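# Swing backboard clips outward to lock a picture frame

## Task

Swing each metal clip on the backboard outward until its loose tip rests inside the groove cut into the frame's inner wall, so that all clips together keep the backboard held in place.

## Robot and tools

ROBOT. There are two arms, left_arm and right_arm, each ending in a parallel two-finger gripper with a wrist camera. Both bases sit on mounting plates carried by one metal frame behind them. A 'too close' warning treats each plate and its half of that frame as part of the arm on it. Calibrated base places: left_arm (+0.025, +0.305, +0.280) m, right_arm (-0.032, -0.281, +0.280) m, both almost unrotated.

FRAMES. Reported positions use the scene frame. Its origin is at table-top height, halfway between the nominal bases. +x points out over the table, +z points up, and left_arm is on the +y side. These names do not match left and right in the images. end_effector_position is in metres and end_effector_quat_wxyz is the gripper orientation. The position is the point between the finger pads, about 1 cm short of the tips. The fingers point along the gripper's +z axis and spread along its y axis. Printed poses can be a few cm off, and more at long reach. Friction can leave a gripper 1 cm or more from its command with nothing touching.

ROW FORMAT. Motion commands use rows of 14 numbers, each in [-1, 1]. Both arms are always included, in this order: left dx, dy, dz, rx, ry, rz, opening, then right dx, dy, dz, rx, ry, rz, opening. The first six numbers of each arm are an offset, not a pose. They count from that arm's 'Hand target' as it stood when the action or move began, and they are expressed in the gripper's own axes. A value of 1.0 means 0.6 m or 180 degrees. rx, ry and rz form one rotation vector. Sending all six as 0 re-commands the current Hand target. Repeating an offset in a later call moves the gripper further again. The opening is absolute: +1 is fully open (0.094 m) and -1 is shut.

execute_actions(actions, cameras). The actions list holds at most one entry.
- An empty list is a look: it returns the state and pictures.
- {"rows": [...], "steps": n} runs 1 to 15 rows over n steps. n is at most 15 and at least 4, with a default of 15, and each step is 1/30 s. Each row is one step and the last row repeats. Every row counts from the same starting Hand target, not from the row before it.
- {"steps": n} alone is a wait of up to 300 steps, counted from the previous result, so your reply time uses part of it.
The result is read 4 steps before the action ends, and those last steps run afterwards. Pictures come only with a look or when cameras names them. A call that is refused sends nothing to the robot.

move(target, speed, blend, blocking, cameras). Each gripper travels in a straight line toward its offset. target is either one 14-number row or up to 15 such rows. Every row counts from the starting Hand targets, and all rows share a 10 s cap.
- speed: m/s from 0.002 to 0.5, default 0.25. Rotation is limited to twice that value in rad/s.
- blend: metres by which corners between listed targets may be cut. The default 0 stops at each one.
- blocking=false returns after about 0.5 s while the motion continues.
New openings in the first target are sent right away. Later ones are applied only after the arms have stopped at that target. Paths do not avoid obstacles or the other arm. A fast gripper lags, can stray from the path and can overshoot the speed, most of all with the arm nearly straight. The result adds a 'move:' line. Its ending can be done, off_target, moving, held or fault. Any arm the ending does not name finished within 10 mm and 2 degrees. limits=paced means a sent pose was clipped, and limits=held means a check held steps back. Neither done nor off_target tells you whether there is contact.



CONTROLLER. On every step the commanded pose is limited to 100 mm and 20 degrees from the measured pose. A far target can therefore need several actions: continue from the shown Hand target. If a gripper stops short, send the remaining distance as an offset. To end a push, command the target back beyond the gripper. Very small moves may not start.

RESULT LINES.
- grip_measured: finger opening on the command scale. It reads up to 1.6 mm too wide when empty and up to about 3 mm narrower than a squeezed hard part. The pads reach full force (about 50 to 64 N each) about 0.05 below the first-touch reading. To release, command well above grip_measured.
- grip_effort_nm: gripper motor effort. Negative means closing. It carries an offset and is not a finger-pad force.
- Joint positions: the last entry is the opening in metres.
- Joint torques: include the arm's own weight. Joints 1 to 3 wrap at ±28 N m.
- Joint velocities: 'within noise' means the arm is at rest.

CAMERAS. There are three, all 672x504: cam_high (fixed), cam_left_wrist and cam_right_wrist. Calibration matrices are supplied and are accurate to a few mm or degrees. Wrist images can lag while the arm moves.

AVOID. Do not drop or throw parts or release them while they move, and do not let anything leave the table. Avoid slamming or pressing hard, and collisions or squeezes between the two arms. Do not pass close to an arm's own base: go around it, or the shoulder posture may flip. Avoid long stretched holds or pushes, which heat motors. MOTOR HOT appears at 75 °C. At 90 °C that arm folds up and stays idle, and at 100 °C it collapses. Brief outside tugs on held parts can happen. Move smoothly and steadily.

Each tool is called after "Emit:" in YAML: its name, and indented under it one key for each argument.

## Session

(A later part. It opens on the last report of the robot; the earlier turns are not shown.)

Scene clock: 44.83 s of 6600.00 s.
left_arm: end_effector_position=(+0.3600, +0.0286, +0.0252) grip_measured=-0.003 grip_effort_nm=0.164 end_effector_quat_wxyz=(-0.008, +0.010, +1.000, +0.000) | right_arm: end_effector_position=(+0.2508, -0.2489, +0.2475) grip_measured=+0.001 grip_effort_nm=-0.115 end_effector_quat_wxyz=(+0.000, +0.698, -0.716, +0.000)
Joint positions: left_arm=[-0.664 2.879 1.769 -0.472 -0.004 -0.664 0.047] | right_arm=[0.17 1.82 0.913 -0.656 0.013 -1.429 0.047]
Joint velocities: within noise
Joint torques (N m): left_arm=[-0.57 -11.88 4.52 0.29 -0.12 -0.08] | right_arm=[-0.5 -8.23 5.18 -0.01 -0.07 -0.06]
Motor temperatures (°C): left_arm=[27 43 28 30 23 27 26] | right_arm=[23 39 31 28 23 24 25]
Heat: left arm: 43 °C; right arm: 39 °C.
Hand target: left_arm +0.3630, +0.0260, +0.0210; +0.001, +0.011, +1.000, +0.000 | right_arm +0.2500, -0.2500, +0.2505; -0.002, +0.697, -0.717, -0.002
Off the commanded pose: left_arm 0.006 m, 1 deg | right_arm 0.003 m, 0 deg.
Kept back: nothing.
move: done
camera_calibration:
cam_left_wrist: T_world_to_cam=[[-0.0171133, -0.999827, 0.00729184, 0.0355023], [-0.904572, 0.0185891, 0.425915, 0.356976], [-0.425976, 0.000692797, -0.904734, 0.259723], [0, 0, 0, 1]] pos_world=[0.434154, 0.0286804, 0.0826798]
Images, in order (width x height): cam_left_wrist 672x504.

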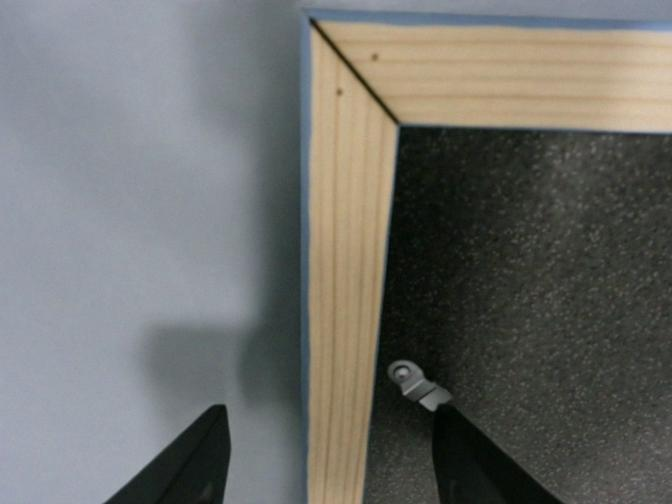

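Emit:
move:
  target:
    - [0,0,-0.025,0,0,0,0,0,0,0,0,0,0,0]
    - [-0.0163,-0.0162,-0.025,0,0,0,0,0,0,0,0,0,0,0]
    - [-0.0033,-0.0053,-0.022,0,0,0,0,0,0,0,0,0,0,0]
    - [-0.0033,-0.0053,0.002,0,0,0,0,0,0,0,0,0,0,0]
  speed: 0.06
  cameras: ["cam_left_wrist"]

Scene clock: 46.40 s of 6600.00 s.
left_arm: end_effector_position=(+0.3632, +0.0251, +0.0252) grip_measured=-0.003 grip_effort_nm=0.164 end_effector_quat_wxyz=(-0.006, +0.011, +1.000, -0.001) | right_arm: end_effector_position=(+0.2508, -0.2489, +0.2475) grip_measured=+0.001 grip_effort_nm=-0.115 end_effector_quat_wxyz=(+0.000, +0.698, -0.716, +0.000)
Joint positions: left_arm=[-0.666 2.889 1.796 -0.485 -0.005 -0.664 0.047] | right_arm=[0.17 1.82 0.913 -0.656 0.013 -1.429 0.047]
Joint velocities: within noise
Joint torques (N m): left_arm=[-0.66 -11.73 4.6 0.3 -0.11 -0.1] | right_arm=[-0.59 -8.13 5.37 0.02 -0.03 -0.04]
Motor temperatures (°C): left_arm=[27 43 28 30 23 27 26] | right_arm=[23 39 31 28 23 24 25]
Heat: left arm: 43 °C; right arm: 39 °C.
Hand target: left_arm +0.3649, +0.0227, +0.0199; +0.001, +0.011, +1.000, +0.000 | right_arm +0.2500, -0.2500, +0.2505; -0.002, +0.697, -0.717, -0.002
Off the commanded pose: left_arm 0.006 m, 1 deg | right_arm 0.003 m, 0 deg.
Kept back: nothing.
move: done
camera_calibration:
cam_left_wrist: T_world_to_cam=[[-0.0190009, -0.999778, 0.00913502, 0.0326173], [-0.905774, 0.0210815, 0.423236, 0.360361], [-0.423334, -0.000232417, -0.905974, 0.260137], [0, 0, 0, 1]] pos_world=[0.437151, 0.0250735, 0.0828614]
Images, in order (width x height): cam_left_wrist 672x504.

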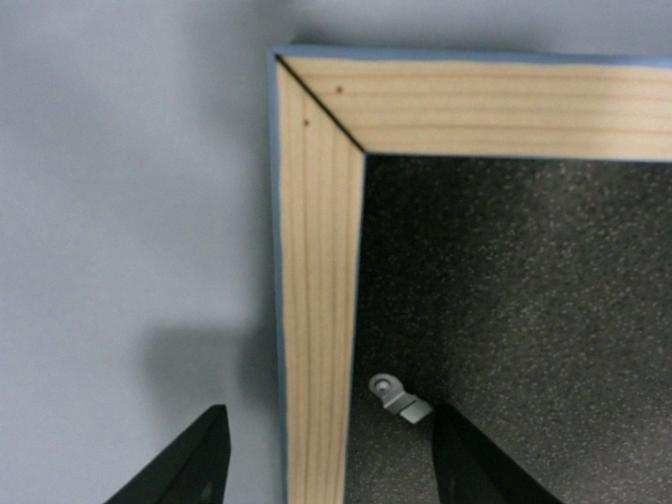

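Emit:
move:
  target:
    - [0,0,0.010,0,0,0,0,0,0,0,0,0,0,0]
    - [0,0,0.010,0,0,0,-0.25,0,0,0,0,0,0,0]
  speed: 0.03
  cameras: ["cam_left_wrist"]

Emit:
zoom_image:
  camera: "cam_left_wrist"
  region: [200, 300, 460, 500]

Scene clock: 47.83 s of 6600.00 s.
left_arm: end_effector_position=(+0.3665, +0.0220, +0.0241) grip_measured=-0.247 grip_effort_nm=-0.120 end_effector_quat_wxyz=(-0.001, +0.011, +1.000, -0.006) | right_arm: end_effector_position=(+0.2508, -0.2489, +0.2475) grip_measured=+0.001 grip_effort_nm=-0.115 end_effector_quat_wxyz=(+0.000, +0.698, -0.716, +0.000)
Joint positions: left_arm=[-0.666 2.896 1.806 -0.475 -0.003 -0.664 0.035] | right_arm=[0.17 1.82 0.913 -0.656 0.013 -1.429 0.047]
Joint velocities: within noise
Joint torques (N m): left_arm=[-0.64 -10.7 4.81 0.31 -0.13 -0.1] | right_arm=[-0.53 -8.23 5.26 0.02 -0.03 -0.07]
Motor temperatures (°C): left_arm=[27 43 28 30 23 27 26] | right_arm=[23 39 31 28 23 24 25]
Heat: left arm: 43 °C; right arm: 39 °C.
Hand target: left_arm +0.3649, +0.0227, +0.0139; +0.001, +0.011, +1.000, +0.000 | right_arm +0.2500, -0.2500, +0.2505; -0.002, +0.697, -0.717, -0.002
Off the commanded pose: left_arm 0.010 m, 1 deg | right_arm 0.003 m, 0 deg.
Kept back: nothing.
move: done
camera_calibration:
cam_left_wrist: T_world_to_cam=[[-0.0189451, -0.999643, 0.0188331, 0.0293679], [-0.909821, 0.0250471, 0.414244, 0.36548], [-0.414568, -0.0092869, -0.909971, 0.257619], [0, 0, 0, 1]] pos_world=[0.439878, 0.0225956, 0.0824747]
Images, in order (width x height): cam_left_wrist 672x504.

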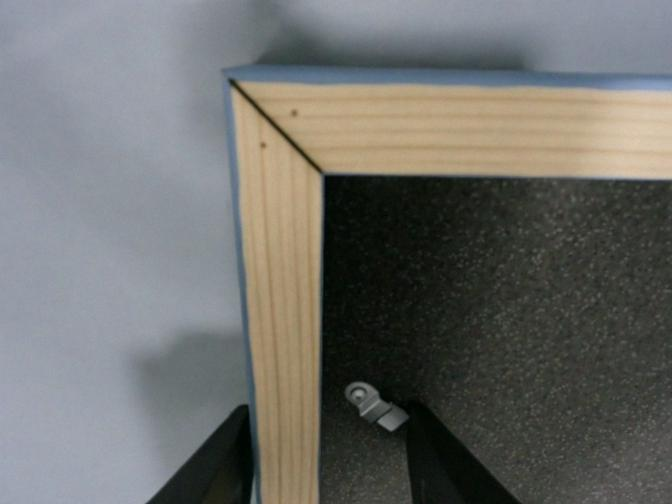

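Scaled by 1.938 from the camera's 672x504 image, which has a finer 960x720 frame.

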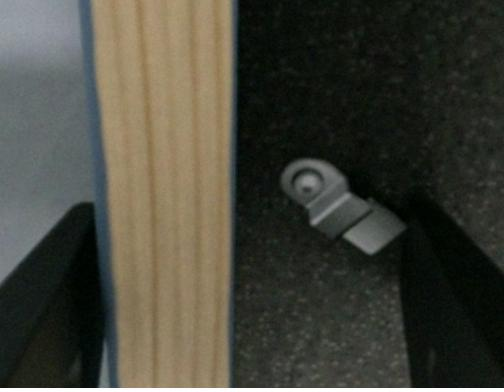

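Emit:
move:
  target: [0.006,0.0135,-0.010,0,0,0,-0.2,0,0,0,0,0,0,0]
  speed: 0.03
  cameras: ["cam_left_wrist"]

Emit:
zoom_image:
  camera: "cam_left_wrist"
  region: [200, 300, 460, 500]

Scene clock: 48.87 s of 6600.00 s.
left_arm: end_effector_position=(+0.3658, +0.0225, +0.0232) grip_measured=-0.203 grip_effort_nm=0.164 end_effector_quat_wxyz=(+0.004, +0.011, +1.000, -0.010) | right_arm: end_effector_position=(+0.2508, -0.2489, +0.2475) grip_measured=+0.001 grip_effort_nm=-0.110 end_effector_quat_wxyz=(+0.000, +0.698, -0.716, +0.000)
Joint positions: left_arm=[-0.666 2.888 1.78 -0.444 -0.003 -0.664 0.037] | right_arm=[0.17 1.82 0.913 -0.656 0.013 -1.429 0.047]
Joint velocities: within noise
Joint torques (N m): left_arm=[0.08 -13.35 1.95 0.26 -0.13 -0.02] | right_arm=[-0.53 -8.21 5.31 0.02 -0.06 -0.03]
Motor temperatures (°C): left_arm=[27 43 28 30 23 27 26] | right_arm=[23 39 31 28 23 24 25]
Heat: left arm: 43 °C; right arm: 39 °C.
Hand target: left_arm +0.3615, +0.0309, +0.0199; +0.001, +0.011, +1.000, +0.000 | right_arm +0.2500, -0.2500, +0.2505; -0.002, +0.697, -0.717, -0.002
Off the commanded pose: left_arm 0.010 m, 1 deg | right_arm 0.003 m, 0 deg.
Kept back: nothing.
move: done
camera_calibration:
cam_left_wrist: T_world_to_cam=[[-0.0189938, -0.999465, 0.0266235, 0.0297139], [-0.913815, 0.0281585, 0.405154, 0.366846], [-0.405687, -0.0166335, -0.913861, 0.253576], [0, 0, 0, 1]] pos_world=[0.438666, 0.0235861, 0.0823123]
Images, in order (width x height): cam_left_wrist 672x504.

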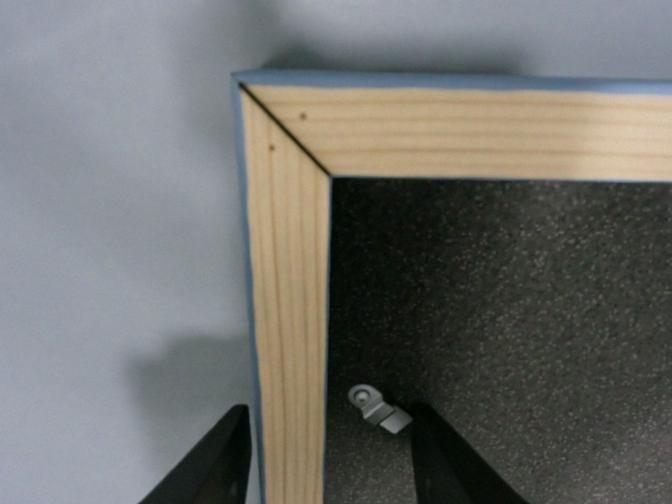

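Scaled by 1.938 from the camera's 672x504 image, which has a finer 960x720 frame.

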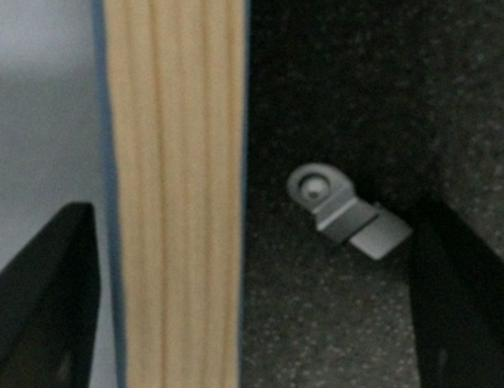

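Emit:
move:
  target: [0.002,0.010,0,0,0,0,-0.36,0,0,0,0,0,0,0]
  speed: 0.03
  cameras: ["cam_left_wrist"]

Emit:
zoom_image:
  camera: "cam_left_wrist"
  region: [200, 300, 460, 500]

Scene clock: 49.80 s of 6600.00 s.
left_arm: end_effector_position=(+0.3666, +0.0236, +0.0229) grip_measured=-0.357 grip_effort_nm=-0.164 end_effector_quat_wxyz=(+0.009, +0.011, +1.000, -0.017) | right_arm: end_effector_position=(+0.2508, -0.2489, +0.2475) grip_measured=+0.001 grip_effort_nm=-0.110 end_effector_quat_wxyz=(+0.000, +0.698, -0.716, +0.000)
Joint positions: left_arm=[-0.662 2.878 1.751 -0.408 0.001 -0.661 0.03] | right_arm=[0.17 1.82 0.913 -0.656 0.013 -1.429 0.047]
Joint velocities: within noise
Joint torques (N m): left_arm=[0.46 -13.38 1.76 0.14 -0.17 0.03] | right_arm=[-0.54 -8.23 5.46 0 -0.06 -0.07]
Motor temperatures (°C): left_arm=[27 43 28 30 23 27 26] | right_arm=[23 39 31 28 23 24 25]
Heat: left arm: 43 °C; right arm: 39 °C.
Hand target: left_arm +0.3605, +0.0370, +0.0198; +0.001, +0.011, +1.000, +0.000 | right_arm +0.2500, -0.2500, +0.2505; -0.002, +0.697, -0.717, -0.002
Off the commanded pose: left_arm 0.015 m, 2 deg | right_arm 0.003 m, 0 deg.
Kept back: nothing.
move: off_target (left_arm)
camera_calibration:
cam_left_wrist: T_world_to_cam=[[-0.018461, -0.999024, 0.0401227, 0.0303015], [-0.91822, 0.03282, 0.394708, 0.369412], [-0.39564, -0.0295547, -0.91793, 0.250367], [0, 0, 0, 1]] pos_world=[0.438817, 0.0255474, 0.0827939]
Images, in order (width x height): cam_left_wrist 672x504.

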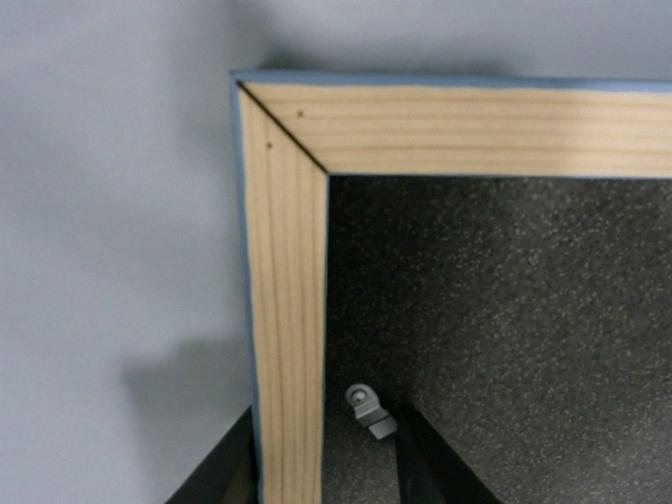

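Scaled by 1.938 from the camera's 672x504 image, which has a finer 960x720 frame.

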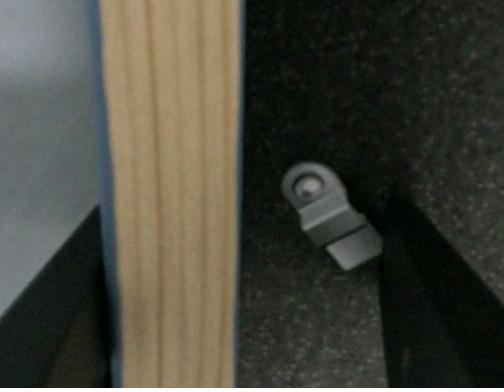

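Emit:
move:
  target:
    - [0,0,-0.030,0,0,0,-0.1,0,0,0,0,0,0,0]
    - [-0.0187,-0.025,-0.03,0,0,0,-0.1,0,0,0,0,0,0,0]
    - [-0.0057,-0.0143,-0.027,0,0,0,-0.1,0,0,0,0,0,0,0]
    - [-0.0057,-0.0143,0.0,0,0,0,-0.1,0,0,0,0,0,0,0]
  speed: 0.06
  cameras: ["cam_left_wrist"]

Emit:
zoom_image:
  camera: "cam_left_wrist"
  region: [200, 300, 460, 500]

Scene clock: 51.77 s of 6600.00 s.
left_arm: end_effector_position=(+0.3613, +0.0307, +0.0246) grip_measured=-0.103 grip_effort_nm=0.159 end_effector_quat_wxyz=(-0.006, +0.010, +1.000, -0.001) | right_arm: end_effector_position=(+0.2508, -0.2489, +0.2475) grip_measured=+0.001 grip_effort_nm=-0.115 end_effector_quat_wxyz=(+0.000, +0.698, -0.716, +0.000)
Joint positions: left_arm=[-0.659 2.877 1.762 -0.462 -0.005 -0.66 0.042] | right_arm=[0.17 1.82 0.913 -0.656 0.013 -1.429 0.047]
Joint velocities: within noise
Joint torques (N m): left_arm=[-0.62 -11.62 4.72 0.29 -0.11 -0.07] | right_arm=[-0.34 -8.13 5.29 0.01 -0.07 -0.07]
Motor temperatures (°C): left_arm=[27 43 28 30 23 27 26] | right_arm=[23 39 31 28 23 24 25]
Heat: left arm: 43 °C; right arm: 39 °C.
Hand target: left_arm +0.3637, +0.0282, +0.0199; +0.001, +0.011, +1.000, +0.000 | right_arm +0.2500, -0.2500, +0.2505; -0.002, +0.697, -0.717, -0.002
Off the commanded pose: left_arm 0.006 m, 1 deg | right_arm 0.003 m, 0 deg.
Kept back: nothing.
move: done
camera_calibration:
cam_left_wrist: T_world_to_cam=[[-0.0159523, -0.999832, 0.00905383, 0.0371395], [-0.906034, 0.0182844, 0.42281, 0.359004], [-0.422905, -0.00145829, -0.906173, 0.258755], [0, 0, 0, 1]] pos_world=[0.435291, 0.0309464, 0.0823498]
Images, in order (width x height): cam_left_wrist 672x504.

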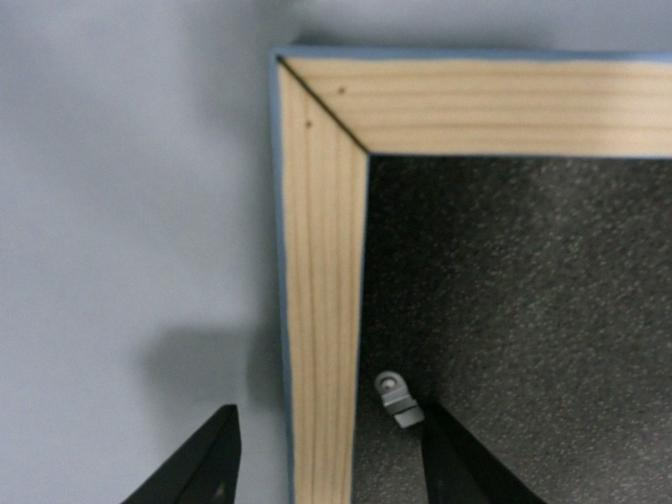

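Scaled by 1.938 from the camera's 672x504 image, which has a finer 960x720 frame.

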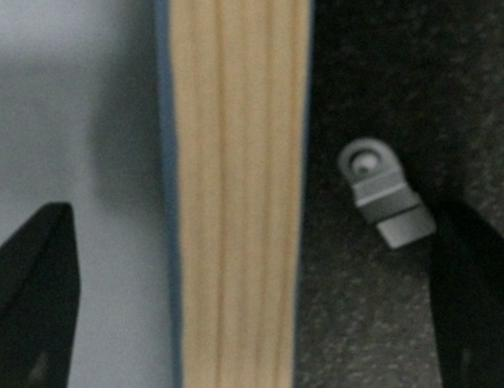

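Emit:
move:
  target: [0,0,0,0,0,0,-0.44,0,0,0,0,0,0,0]
  speed: 0.03
  cameras: []

Emit:
execute_actions:
  actions: []
  cameras: ["cam_left_wrist"]

Emit:
zoom_image:
  camera: "cam_left_wrist"
  region: [200, 300, 460, 500]

Scene clock: 52.70 s of 6600.00 s.
left_arm: end_effector_position=(+0.3619, +0.0298, +0.0246) grip_measured=-0.437 grip_effort_nm=-0.144 end_effector_quat_wxyz=(-0.005, +0.010, +1.000, -0.003) | right_arm: end_effector_position=(+0.2508, -0.2489, +0.2475) grip_measured=+0.001 grip_effort_nm=-0.115 end_effector_quat_wxyz=(+0.000, +0.698, -0.716, +0.000)
Joint positions: left_arm=[-0.659 2.877 1.762 -0.458 -0.003 -0.66 0.026] | right_arm=[0.17 1.82 0.913 -0.656 0.013 -1.429 0.047]
Joint velocities: within noise
Joint torques (N m): left_arm=[-0.61 -11.6 4.78 0.27 -0.13 -0.07] | right_arm=[-0.4 -8.23 5.31 -0.01 -0.04 -0.02]
Motor temperatures (°C): left_arm=[27 43 28 30 23 27 26] | right_arm=[23 39 31 28 23 24 25]
Heat: left arm: 43 °C; right arm: 39 °C.
Hand target: left_arm +0.3637, +0.0282, +0.0199; +0.001, +0.011, +1.000, +0.000 | right_arm +0.2500, -0.2500, +0.2505; -0.002, +0.697, -0.717, -0.002
Off the commanded pose: left_arm 0.005 m, 1 deg | right_arm 0.003 m, 0 deg.
Kept back: nothing.
move: done
No camera images: "cameras" was empty.

Scene clock: 52.70 s of 6600.00 s.
left_arm: end_effector_position=(+0.3619, +0.0298, +0.0246) grip_measured=-0.437 grip_effort_nm=-0.144 end_effector_quat_wxyz=(-0.005, +0.010, +1.000, -0.003) | right_arm: end_effector_position=(+0.2508, -0.2489, +0.2475) grip_measured=+0.001 grip_effort_nm=-0.115 end_effector_quat_wxyz=(+0.000, +0.698, -0.716, +0.000)
Joint positions: left_arm=[-0.659 2.877 1.762 -0.458 -0.003 -0.66 0.026] | right_arm=[0.17 1.82 0.913 -0.656 0.013 -1.429 0.047]
Joint velocities: within noise
Joint torques (N m): left_arm=[-0.61 -11.6 4.78 0.27 -0.13 -0.07] | right_arm=[-0.4 -8.23 5.31 -0.01 -0.04 -0.02]
Motor temperatures (°C): left_arm=[27 43 28 30 23 27 26] | right_arm=[23 39 31 28 23 24 25]
Heat: left arm: 43 °C; right arm: 39 °C.
Hand target: left_arm +0.3637, +0.0282, +0.0199; +0.001, +0.011, +1.000, +0.000 | right_arm +0.2500, -0.2500, +0.2505; -0.002, +0.697, -0.717, -0.002
Off the commanded pose: left_arm 0.005 m, 1 deg | right_arm 0.003 m, 0 deg.
Kept back: nothing.
camera_calibration:
cam_left_wrist: T_world_to_cam=[[-0.0159013, -0.999783, 0.0134405, 0.0360478], [-0.906806, 0.0200831, 0.42107, 0.359795], [-0.421248, -0.00549232, -0.906929, 0.258525], [0, 0, 0, 1]] pos_world=[0.435741, 0.0302341, 0.08248]
Images, in order (width x height): cam_left_wrist 672x504.

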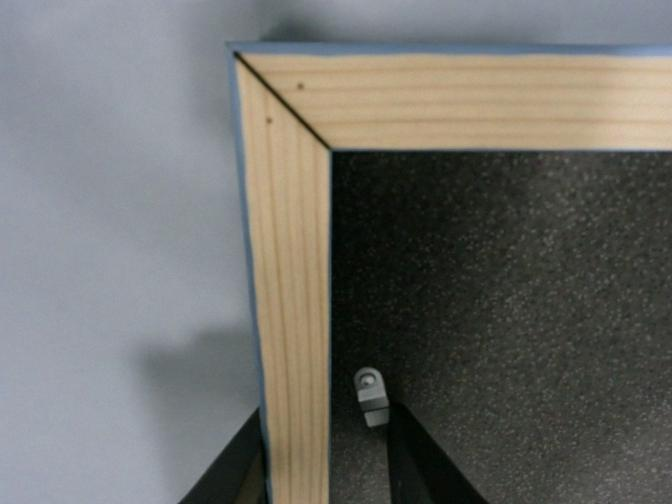

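Scaled by 1.938 from the camera's 672x504 image, which has a finer 960x720 frame.

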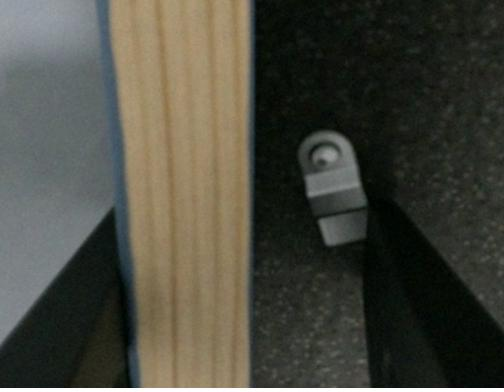

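Emit:
move:
  target: [0,0.006,0,0,0,0,-0.54,0,0,0,0,0,0,0]
  speed: 0.03
  cameras: ["cam_left_wrist"]

Emit:
zoom_image:
  camera: "cam_left_wrist"
  region: [200, 300, 460, 500]

Scene clock: 53.73 s of 6600.00 s.
left_arm: end_effector_position=(+0.3611, +0.0307, +0.0246) grip_measured=-0.536 grip_effort_nm=-0.188 end_effector_quat_wxyz=(-0.007, +0.010, +1.000, -0.001) | right_arm: end_effector_position=(+0.2508, -0.2489, +0.2475) grip_measured=+0.001 grip_effort_nm=-0.115 end_effector_quat_wxyz=(+0.000, +0.698, -0.716, +0.000)
Joint positions: left_arm=[-0.659 2.877 1.762 -0.463 -0.004 -0.659 0.022] | right_arm=[0.17 1.82 0.913 -0.656 0.013 -1.429 0.047]
Joint velocities: within noise
Joint torques (N m): left_arm=[-0.09 -12.11 3.63 0.38 -0.13 -0.02] | right_arm=[-0.58 -8.32 5.3 0 -0.05 -0.07]
Motor temperatures (°C): left_arm=[27 43 28 30 23 27 26] | right_arm=[23 39 31 28 23 24 25]
Heat: left arm: 43 °C; right arm: 39 °C.
Hand target: left_arm +0.3638, +0.0318, +0.0199; +0.001, +0.011, +1.000, +0.000 | right_arm +0.2500, -0.2500, +0.2505; -0.002, +0.697, -0.717, -0.002
Off the commanded pose: left_arm 0.006 m, 1 deg | right_arm 0.003 m, 0 deg.
Kept back: nothing.
move: done
camera_calibration:
cam_left_wrist: T_world_to_cam=[[-0.0174662, -0.999802, 0.00950583, 0.0376301], [-0.90545, 0.0198491, 0.423988, 0.358466], [-0.424093, -0.00120157, -0.905618, 0.259049], [0, 0, 0, 1]] pos_world=[0.435091, 0.0308187, 0.0822565]
Images, in order (width x height): cam_left_wrist 672x504.

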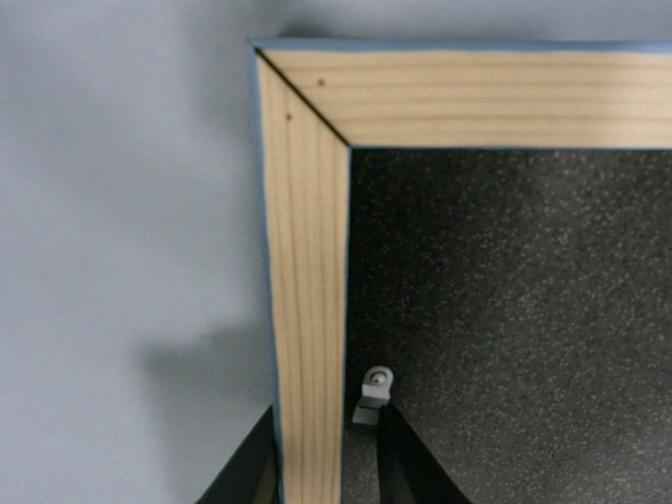

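Scaled by 1.938 from the camera's 672x504 image, which has a finer 960x720 frame.

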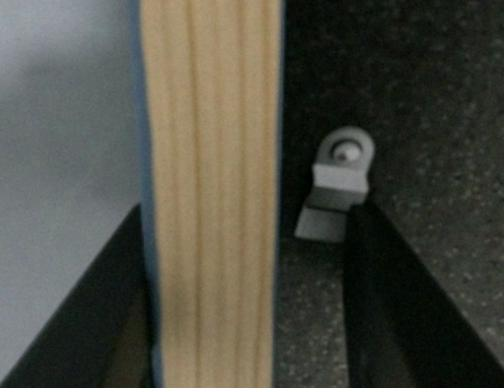

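Emit:
move:
  target: [-0.003,0.006,0,0,0,0,-0.60,0,0,0,0,0,0,0]
  speed: 0.03
  cameras: ["cam_left_wrist"]

Emit:
zoom_image:
  camera: "cam_left_wrist"
  region: [200, 300, 460, 500]

Scene clock: 54.67 s of 6600.00 s.
left_arm: end_effector_position=(+0.3615, +0.0323, +0.0246) grip_measured=-0.597 grip_effort_nm=-0.159 end_effector_quat_wxyz=(-0.007, +0.011, +1.000, +0.001) | right_arm: end_effector_position=(+0.2508, -0.2489, +0.2475) grip_measured=+0.001 grip_effort_nm=-0.115 end_effector_quat_wxyz=(+0.000, +0.698, -0.716, +0.000)
Joint positions: left_arm=[-0.656 2.877 1.762 -0.466 -0.006 -0.655 0.019] | right_arm=[0.17 1.82 0.913 -0.656 0.013 -1.429 0.047]
Joint velocities: within noise
Joint torques (N m): left_arm=[0.43 -12.29 3.26 0.42 -0.11 0.02] | right_arm=[-0.59 -8.12 5.34 0.02 -0.03 -0.05]
Motor temperatures (°C): left_arm=[27 43 28 30 23 27 26] | right_arm=[23 39 31 28 23 24 25]
Heat: left arm: 43 °C; right arm: 39 °C.
Hand target: left_arm +0.3657, +0.0355, +0.0199; +0.001, +0.011, +1.000, +0.000 | right_arm +0.2500, -0.2500, +0.2505; -0.002, +0.697, -0.717, -0.002
Off the commanded pose: left_arm 0.007 m, 1 deg | right_arm 0.003 m, 0 deg.
Kept back: nothing.
move: done
camera_calibration:
cam_left_wrist: T_world_to_cam=[[-0.0190467, -0.9998, 0.00609319, 0.0399331], [-0.905135, 0.0198314, 0.424662, 0.358727], [-0.424698, 0.00257326, -0.905331, 0.259326], [0, 0, 0, 1]] pos_world=[0.435591, 0.0321437, 0.0821948]
Images, in order (width x height): cam_left_wrist 672x504.

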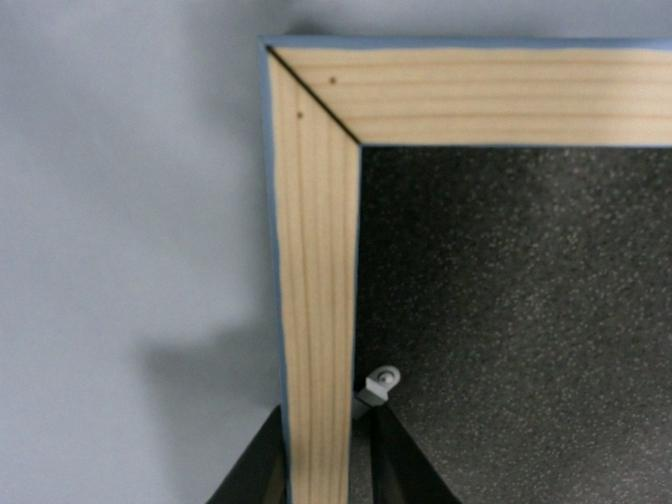

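Scaled by 1.938 from the camera's 672x504 image, which has a finer 960x720 frame.

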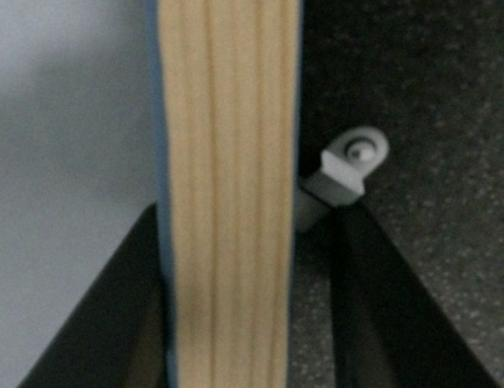

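Emit:
move:
  target: [-0.007,0.002,0,0,0,0,-0.62,0,0,0,0,0,0,0]
  speed: 0.03
  cameras: ["cam_left_wrist"]

Emit:
zoom_image:
  camera: "cam_left_wrist"
  region: [200, 300, 460, 500]

Scene clock: 55.60 s of 6600.00 s.
left_arm: end_effector_position=(+0.3625, +0.0339, +0.0246) grip_measured=-0.617 grip_effort_nm=-0.154 end_effector_quat_wxyz=(-0.008, +0.012, +1.000, +0.000) | right_arm: end_effector_position=(+0.2508, -0.2489, +0.2475) grip_measured=+0.001 grip_effort_nm=-0.120 end_effector_quat_wxyz=(+0.000, +0.698, -0.716, +0.000)
Joint positions: left_arm=[-0.652 2.877 1.762 -0.467 -0.004 -0.648 0.018] | right_arm=[0.17 1.82 0.913 -0.656 0.013 -1.429 0.047]
Joint velocities: within noise
Joint torques (N m): left_arm=[0.66 -11.77 4.52 0.33 -0.14 0.02] | right_arm=[-0.61 -8.25 5.19 0 -0.03 -0.11]
Motor temperatures (°C): left_arm=[27 42 28 30 23 27 26] | right_arm=[23 39 31 28 23 24 25]
Heat: left arm: 42 °C; right arm: 39 °C.
Hand target: left_arm +0.3700, +0.0365, +0.0199; +0.001, +0.011, +1.000, +0.000 | right_arm +0.2500, -0.2500, +0.2505; -0.002, +0.697, -0.717, -0.002
Off the commanded pose: left_arm 0.009 m, 1 deg | right_arm 0.003 m, 0 deg.
Kept back: nothing.
move: done
camera_calibration:
cam_left_wrist: T_world_to_cam=[[-0.0205472, -0.999763, 0.00719207, 0.0420054], [-0.90432, 0.0216524, 0.426306, 0.35919], [-0.426361, 0.00225548, -0.90455, 0.260308], [0, 0, 0, 1]] pos_world=[0.436671, 0.033631, 0.0820344]
Images, in order (width x height): cam_left_wrist 672x504.

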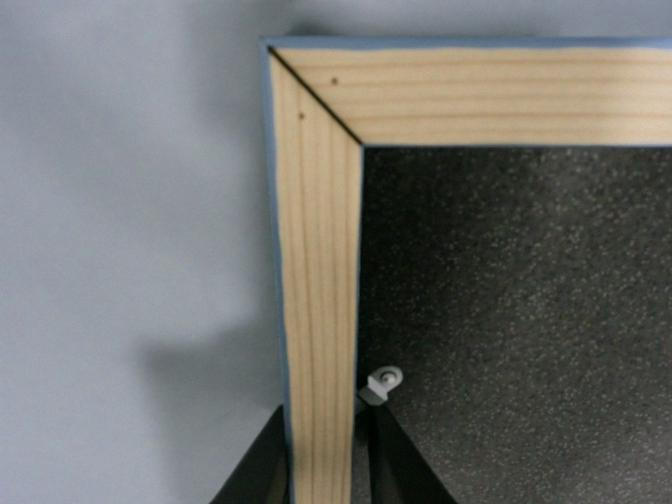

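Scaled by 1.938 from the camera's 672x504 image, which has a finer 960x720 frame.

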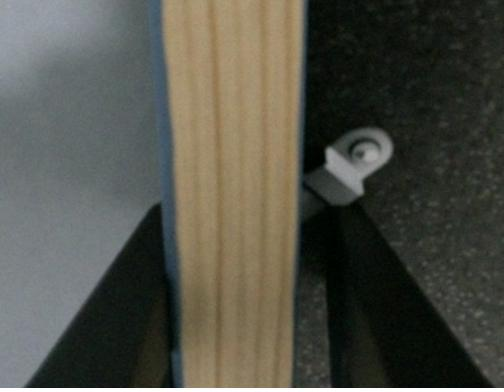

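Emit:
move:
  target: [0,0,-0.005,0,0,0,-0.5,0,0,0,0,0,0,0]
  speed: 0.03
  cameras: ["cam_left_wrist"]

Emit:
zoom_image:
  camera: "cam_left_wrist"
  region: [200, 300, 460, 500]

Scene clock: 56.53 s of 6600.00 s.
left_arm: end_effector_position=(+0.3635, +0.0344, +0.0246) grip_measured=-0.503 grip_effort_nm=0.159 end_effector_quat_wxyz=(-0.008, +0.011, +1.000, -0.001) | right_arm: end_effector_position=(+0.2508, -0.2489, +0.2475) grip_measured=+0.001 grip_effort_nm=-0.110 end_effector_quat_wxyz=(+0.000, +0.698, -0.716, +0.000)
Joint positions: left_arm=[-0.648 2.877 1.762 -0.465 -0.003 -0.647 0.023] | right_arm=[0.17 1.82 0.913 -0.656 0.013 -1.429 0.047]
Joint velocities: within noise
Joint torques (N m): left_arm=[0.42 -12.56 4.08 0.29 -0.13 0.03] | right_arm=[-0.51 -8.09 5.18 0.04 -0.06 -0.08]
Motor temperatures (°C): left_arm=[27 42 28 30 23 27 26] | right_arm=[23 39 31 28 23 24 25]
Heat: left arm: 42 °C; right arm: 39 °C.
Hand target: left_arm +0.3700, +0.0366, +0.0229; +0.001, +0.010, +1.000, +0.000 | right_arm +0.2500, -0.2500, +0.2505; -0.002, +0.697, -0.717, -0.002
Off the commanded pose: left_arm 0.007 m, 1 deg | right_arm 0.003 m, 0 deg.
Kept back: nothing.
move: done
camera_calibration:
cam_left_wrist: T_world_to_cam=[[-0.0182196, -0.999788, 0.00954459, 0.0416559], [-0.904589, 0.0205496, 0.425789, 0.36026], [-0.425895, -0.000876235, -0.904772, 0.260666], [0, 0, 0, 1]] pos_world=[0.437662, 0.0344723, 0.0820517]
Images, in order (width x height): cam_left_wrist 672x504.

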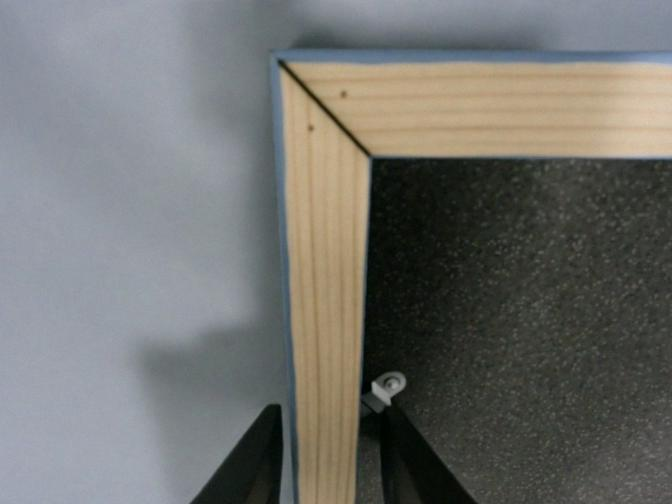

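Scaled by 1.938 from the camera's 672x504 image, which has a finer 960x720 frame.

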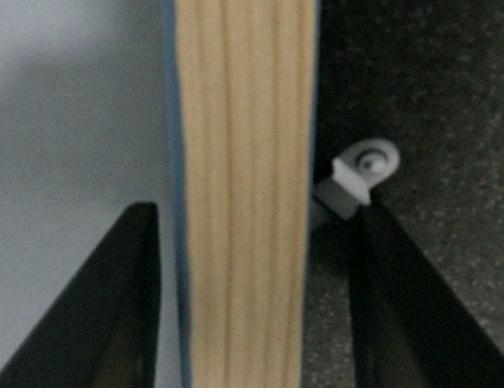

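Emit:
move:
  target: [-0.004,-0.003,0.003,0,0,0,-0.5,0,0,0,0,0,0,0]
  speed: 0.03
  cameras: ["cam_left_wrist"]

Scene clock: 57.60 s of 6600.00 s.
left_arm: end_effector_position=(+0.3686, +0.0326, +0.0264) grip_measured=-0.503 grip_effort_nm=0.159 end_effector_quat_wxyz=(-0.003, +0.009, +1.000, -0.004) | right_arm: end_effector_position=(+0.2508, -0.2489, +0.2475) grip_measured=+0.001 grip_effort_nm=-0.115 end_effector_quat_wxyz=(+0.000, +0.698, -0.716, +0.000)
Joint positions: left_arm=[-0.645 2.877 1.773 -0.465 -0.004 -0.647 0.023] | right_arm=[0.17 1.82 0.913 -0.656 0.013 -1.429 0.047]
Joint velocities: within noise
Joint torques (N m): left_arm=[0.17 -11.48 5.11 0.22 -0.12 0.03] | right_arm=[-0.42 -8.09 5.29 0.02 -0.06 -0.05]
Motor temperatures (°C): left_arm=[27 42 28 30 23 27 26] | right_arm=[23 39 31 28 23 24 25]
Heat: left arm: 42 °C; right arm: 39 °C.
Hand target: left_arm +0.3723, +0.0347, +0.0211; +0.001, +0.011, +1.000, +0.000 | right_arm +0.2500, -0.2500, +0.2505; -0.002, +0.697, -0.717, -0.002
Off the commanded pose: left_arm 0.007 m, 1 deg | right_arm 0.003 m, 0 deg.
Kept back: nothing.
move: done
camera_calibration:
cam_left_wrist: T_world_to_cam=[[-0.0147576, -0.99977, 0.0155301, 0.0385313], [-0.908734, 0.0198898, 0.416901, 0.365859], [-0.417114, -0.00796025, -0.908819, 0.261558], [0, 0, 0, 1]] pos_world=[0.442137, 0.0333276, 0.0845835]
Images, in order (width x height): cam_left_wrist 672x504.

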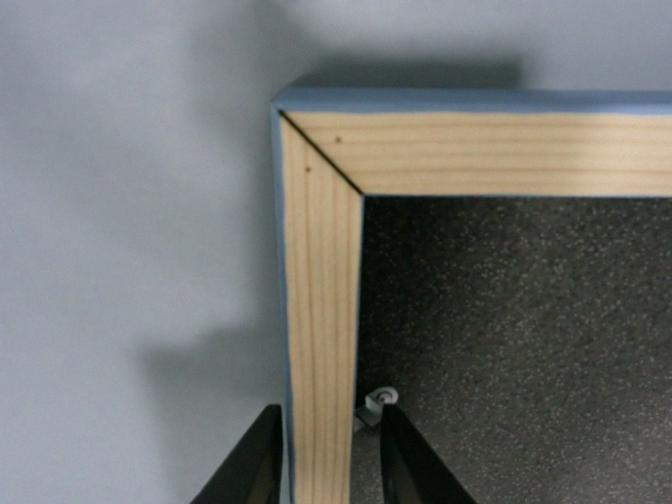

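Emit:
move:
  target: [0.007,0.004,0.004,0,0,0,-0.5,0,0,0,0,0,0,0]
  speed: 0.03
  cameras: ["cam_left_wrist"]

Scene clock: 58.53 s of 6600.00 s.
left_arm: end_effector_position=(+0.3702, +0.0314, +0.0264) grip_measured=-0.503 grip_effort_nm=0.159 end_effector_quat_wxyz=(+0.001, +0.009, +1.000, -0.007) | right_arm: end_effector_position=(+0.2508, -0.2489, +0.2475) grip_measured=+0.001 grip_effort_nm=-0.115 end_effector_quat_wxyz=(+0.000, +0.698, -0.716, +0.000)
Joint positions: left_arm=[-0.645 2.877 1.773 -0.456 -0.004 -0.647 0.023] | right_arm=[0.17 1.82 0.913 -0.656 0.013 -1.429 0.047]
Joint velocities: within noise
Joint torques (N m): left_arm=[0.03 -11.88 3.08 0.33 -0.13 0.02] | right_arm=[-0.55 -8.25 5.23 -0.02 -0.06 -0.06]
Motor temperatures (°C): left_arm=[27 42 28 30 23 27 26] | right_arm=[23 39 31 28 23 24 25]
Heat: left arm: 42 °C; right arm: 39 °C.
Hand target: left_arm +0.3681, +0.0372, +0.0187; +0.001, +0.011, +1.000, +0.000 | right_arm +0.2500, -0.2500, +0.2505; -0.002, +0.697, -0.717, -0.002
Off the commanded pose: left_arm 0.010 m, 1 deg | right_arm 0.003 m, 0 deg.
Kept back: nothing.
move: done
camera_calibration:
cam_left_wrist: T_world_to_cam=[[-0.0147633, -0.999685, 0.0203068, 0.0371955], [-0.911566, 0.0218021, 0.410575, 0.368566], [-0.410889, -0.0124495, -0.911601, 0.260167], [0, 0, 0, 1]] pos_world=[0.443421, 0.0323872, 0.0850891]
Images, in order (width x height): cam_left_wrist 672x504.

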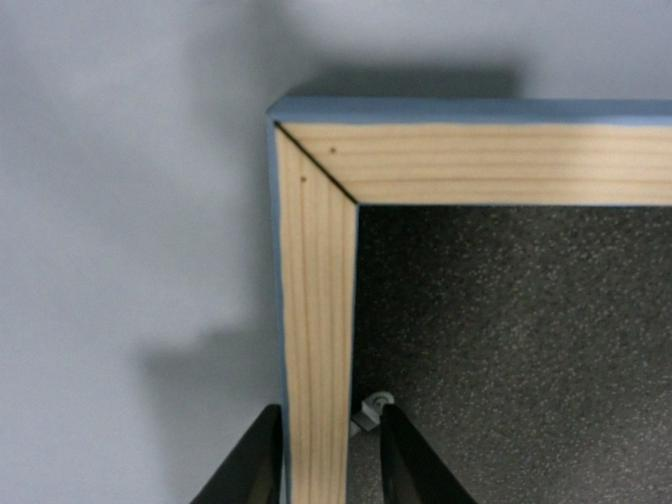

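Emit:
move:
  target:
    - [0,0,-0.030,0,0,0,-0.35,0,0,0,0,0,0,0]
    - [-0.0108,-0.0185,-0.03,0,0,0,-0.35,0,0,0,0,0,0,0]
    - [0.0023,-0.0082,-0.027,0,0,0,-0.35,0,0,0,0,0,0,0]
    - [0.0023,-0.0082,-0.002,0,0,0,-0.35,0,0,0,0,0,0,0]
  speed: 0.06
  cameras: ["cam_left_wrist"]

Emit:
zoom_image:
  camera: "cam_left_wrist"
  region: [200, 300, 460, 500]

Scene clock: 61.40 s of 6600.00 s.
left_arm: end_effector_position=(+0.3653, +0.0344, +0.0259) grip_measured=-0.353 grip_effort_nm=0.159 end_effector_quat_wxyz=(-0.006, +0.010, +1.000, -0.001) | right_arm: end_effector_position=(+0.2508, -0.2489, +0.2475) grip_measured=+0.001 grip_effort_nm=-0.110 end_effector_quat_wxyz=(+0.000, +0.698, -0.716, +0.000)
Joint positions: left_arm=[-0.647 2.874 1.762 -0.465 -0.005 -0.647 0.03] | right_arm=[0.17 1.82 0.913 -0.656 0.013 -1.429 0.047]
Joint velocities: within noise
Joint torques (N m): left_arm=[-0.65 -11.48 4.53 0.3 -0.11 -0.09] | right_arm=[-0.61 -8.2 5.26 -0.01 -0.08 -0.05]
Motor temperatures (°C): left_arm=[27 42 28 30 23 27 26] | right_arm=[23 39 31 28 23 24 25]
Heat: left arm: 42 °C; right arm: 39 °C.
Hand target: left_arm +0.3666, +0.0324, +0.0198; +0.001, +0.010, +1.000, +0.000 | right_arm +0.2500, -0.2500, +0.2505; -0.002, +0.697, -0.717, -0.002
Off the commanded pose: left_arm 0.007 m, 1 deg | right_arm 0.003 m, 0 deg.
Kept back: nothing.
move: done
camera_calibration:
cam_left_wrist: T_world_to_cam=[[-0.0167072, -0.999813, 0.00978752, 0.041119], [-0.906357, 0.0192774, 0.422072, 0.362051], [-0.422181, -0.00181935, -0.90651, 0.261378], [0, 0, 0, 1]] pos_world=[0.439183, 0.0346074, 0.0837281]
Images, in order (width x height): cam_left_wrist 672x504.

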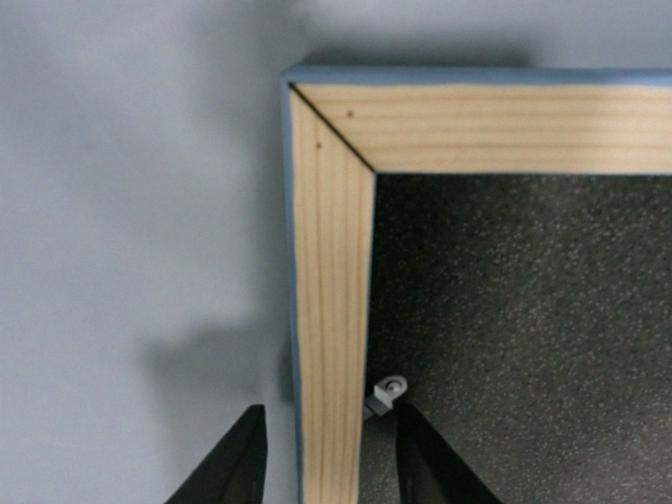

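Scaled by 1.938 from the camera's 672x504 image, which has a finer 960x720 frame.

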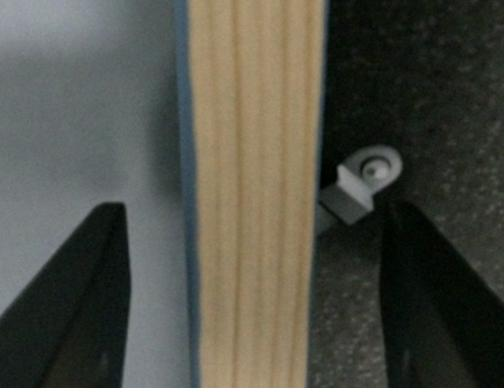

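Emit:
move:
  target:
    - [0,0,0.002,0,0,0,-0.54,0,0,0,0,0,0,0]
    - [0,0.004,0.002,0,0,0,-0.60,0,0,0,0,0,0,0]
  speed: 0.03
  cameras: ["cam_left_wrist"]

Emit:
zoom_image:
  camera: "cam_left_wrist"
  region: [200, 300, 460, 500]

Scene clock: 63.53 s of 6600.00 s.
left_arm: end_effector_position=(+0.3670, +0.0332, +0.0251) grip_measured=-0.595 grip_effort_nm=-0.232 end_effector_quat_wxyz=(-0.002, +0.010, +1.000, -0.004) | right_arm: end_effector_position=(+0.2508, -0.2489, +0.2475) grip_measured=+0.001 grip_effort_nm=-0.110 end_effector_quat_wxyz=(+0.000, +0.698, -0.716, +0.000)
Joint positions: left_arm=[-0.647 2.876 1.762 -0.454 -0.006 -0.647 0.019] | right_arm=[0.17 1.82 0.913 -0.656 0.013 -1.429 0.047]
Joint velocities: within noise
Joint torques (N m): left_arm=[-0.29 -11.62 3.97 0.31 -0.11 -0.04] | right_arm=[-0.51 -8.1 5.2 -0.02 0 -0.07]
Motor temperatures (°C): left_arm=[27 42 28 30 23 27 26] | right_arm=[23 39 31 28 23 24 25]
Heat: left arm: 42 °C; right arm: 39 °C.
Hand target: left_arm +0.3667, +0.0348, +0.0187; +0.001, +0.010, +1.000, +0.000 | right_arm +0.2500, -0.2500, +0.2505; -0.002, +0.697, -0.717, -0.002
Off the commanded pose: left_arm 0.007 m, 1 deg | right_arm 0.003 m, 0 deg.
Kept back: nothing.
move: done
camera_calibration:
cam_left_wrist: T_world_to_cam=[[-0.0166778, -0.999753, 0.0147228, 0.0398548], [-0.909568, 0.021285, 0.41501, 0.365223], [-0.415221, -0.0064699, -0.909698, 0.259037], [0, 0, 0, 1]] pos_world=[0.440418, 0.0337471, 0.0834873]
Images, in order (width x height): cam_left_wrist 672x504.

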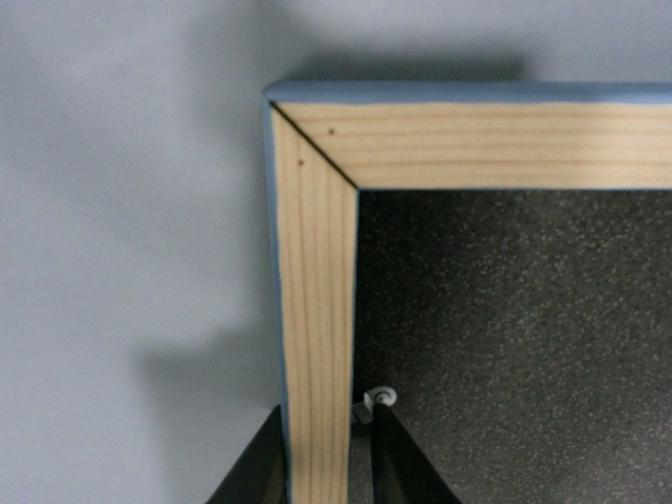

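Scaled by 1.938 from the camera's 672x504 image, which has a finer 960x720 frame.

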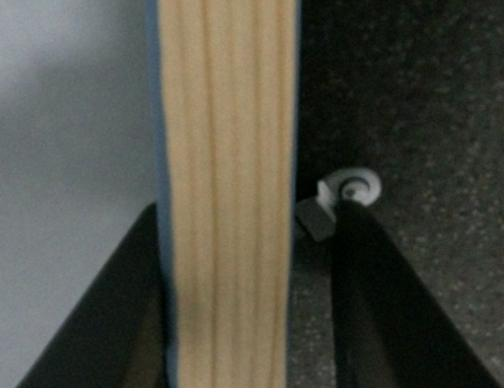

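Emit:
move:
  target:
    - [0,0,0,0,0,0,-0.35,0,0,0,0,0,0,0]
    - [0,0,-0.030,0,0,0,-0.35,0,0,0,0,0,0,0]
    - [-0.0108,-0.0185,-0.03,0,0,0,-0.35,0,0,0,0,0,0,0]
    - [0.0053,-0.0067,-0.027,0,0,0,-0.35,0,0,0,0,0,0,0]
    - [0.0053,-0.0067,-0.001,0,0,0,-0.35,0,0,0,0,0,0,0]
  speed: 0.06
  cameras: ["cam_left_wrist"]

Emit:
zoom_image:
  camera: "cam_left_wrist"
  region: [200, 300, 460, 500]

Scene clock: 65.80 s of 6600.00 s.
left_arm: end_effector_position=(+0.3609, +0.0332, +0.0248) grip_measured=-0.353 grip_effort_nm=0.164 end_effector_quat_wxyz=(-0.006, +0.013, +1.000, +0.000) | right_arm: end_effector_position=(+0.2508, -0.2489, +0.2475) grip_measured=+0.001 grip_effort_nm=-0.110 end_effector_quat_wxyz=(+0.000, +0.698, -0.716, +0.000)
Joint positions: left_arm=[-0.656 2.873 1.751 -0.458 -0.006 -0.651 0.03] | right_arm=[0.17 1.82 0.913 -0.656 0.013 -1.429 0.047]
Joint velocities: within noise
Joint torques (N m): left_arm=[-0.54 -11.41 4.66 0.32 -0.1 -0.11] | right_arm=[-0.5 -8.02 5.26 0.01 -0.09 -0.07]
Motor temperatures (°C): left_arm=[27 42 28 30 23 27 26] | right_arm=[23 39 31 28 23 24 25]
Heat: left arm: 42 °C; right arm: 39 °C.
Hand target: left_arm +0.3633, +0.0308, +0.0192; +0.001, +0.011, +1.000, +0.000 | right_arm +0.2500, -0.2500, +0.2505; -0.002, +0.697, -0.717, -0.002
Off the commanded pose: left_arm 0.006 m, 1 deg | right_arm 0.003 m, 0 deg.
Kept back: nothing.
move: done
camera_calibration:
cam_left_wrist: T_world_to_cam=[[-0.0220758, -0.999727, 0.00760179, 0.0418247], [-0.905595, 0.0232175, 0.423507, 0.35814], [-0.423568, 0.00246513, -0.905861, 0.25882], [0, 0, 0, 1]] pos_world=[0.434881, 0.0328601, 0.0824621]
Images, in order (width x height): cam_left_wrist 672x504.

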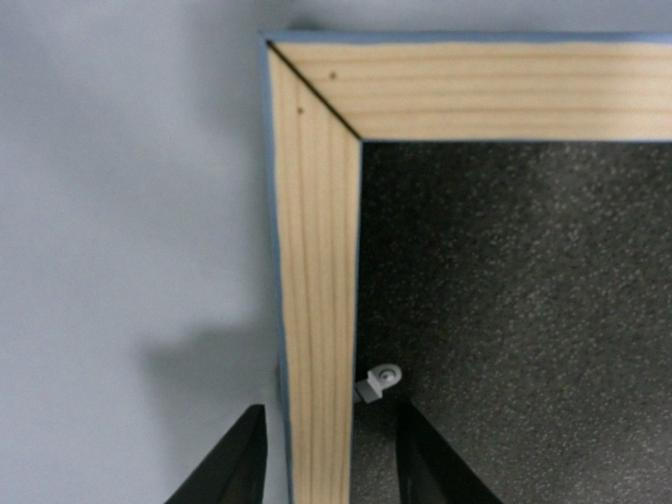

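Scaled by 1.938 from the camera's 672x504 image, which has a finer 960x720 frame.

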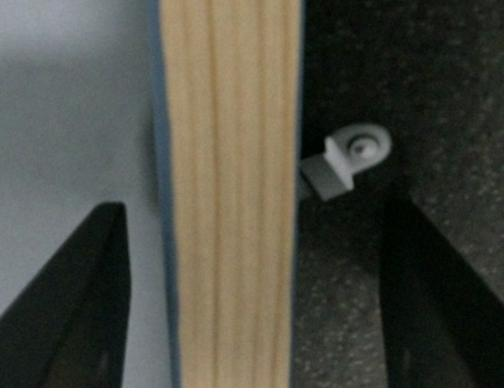

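Emit:
move:
  target:
    - [0,0,-0.025,0,0,0,-0.35,0,0,0,0,0,0,0]
    - [-0.018,-0.011,-0.026,0,0,0,-0.35,0,0,0,0,0,0,0]
    - [-0.0037,0.0008,-0.023,0,0,0,-0.35,0,0,0,0,0,0,0]
    - [-0.0037,0.0008,0.0,0,0,0,-0.35,0,0,0,0,0,0,0]
  speed: 0.06
  cameras: ["cam_left_wrist"]

Emit:
zoom_image:
  camera: "cam_left_wrist"
  region: [200, 300, 460, 500]

Scene clock: 67.27 s of 6600.00 s.
left_arm: end_effector_position=(+0.3633, +0.0315, +0.0254) grip_measured=-0.353 grip_effort_nm=0.154 end_effector_quat_wxyz=(-0.005, +0.012, +1.000, -0.001) | right_arm: end_effector_position=(+0.2508, -0.2489, +0.2475) grip_measured=+0.001 grip_effort_nm=-0.115 end_effector_quat_wxyz=(+0.000, +0.698, -0.716, +0.000)
Joint positions: left_arm=[-0.656 2.876 1.765 -0.465 -0.007 -0.651 0.03] | right_arm=[0.17 1.82 0.913 -0.656 0.013 -1.429 0.047]
Joint velocities: within noise
Joint torques (N m): left_arm=[-0.23 -11.56 4.42 0.32 -0.09 -0.08] | right_arm=[-0.57 -8.02 5.22 -0.03 -0.03 -0.05]
Motor temperatures (°C): left_arm=[27 42 28 30 23 27 26] | right_arm=[23 39 31 28 23 24 25]
Heat: left arm: 42 °C; right arm: 39 °C.
Hand target: left_arm +0.3656, +0.0312, +0.0193; +0.001, +0.011, +1.000, +0.000 | right_arm +0.2500, -0.2500, +0.2505; -0.002, +0.697, -0.717, -0.002
Off the commanded pose: left_arm 0.007 m, 1 deg | right_arm 0.003 m, 0 deg.
Kept back: nothing.
move: done
camera_calibration:
cam_left_wrist: T_world_to_cam=[[-0.0216871, -0.999728, 0.00854561, 0.0400307], [-0.906912, 0.0232696, 0.420678, 0.360669], [-0.420762, 0.00137316, -0.90717, 0.259463], [0, 0, 0, 1]] pos_world=[0.437135, 0.0312709, 0.0833096]
Images, in order (width x height): cam_left_wrist 672x504.

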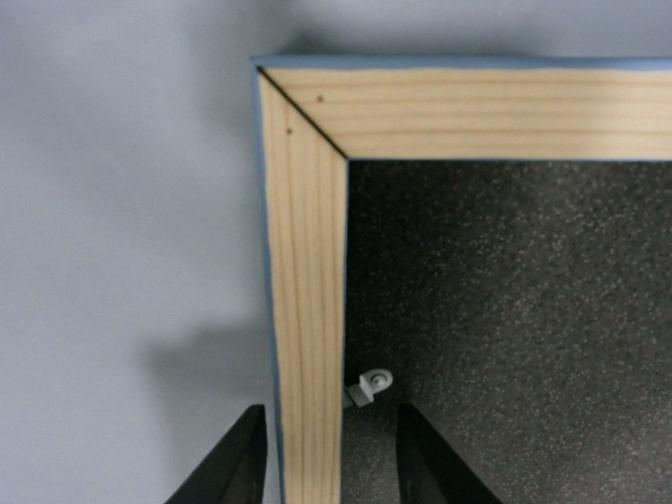

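Scaled by 1.938 from the camera's 672x504 image, which has a finer 960x720 frame.

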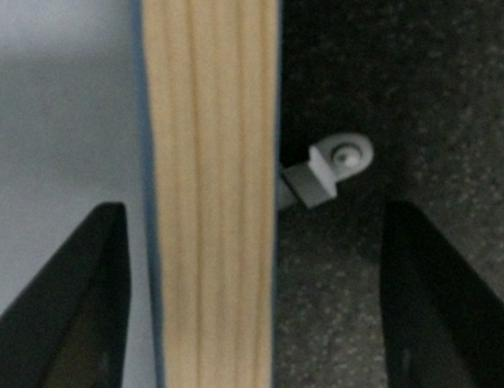

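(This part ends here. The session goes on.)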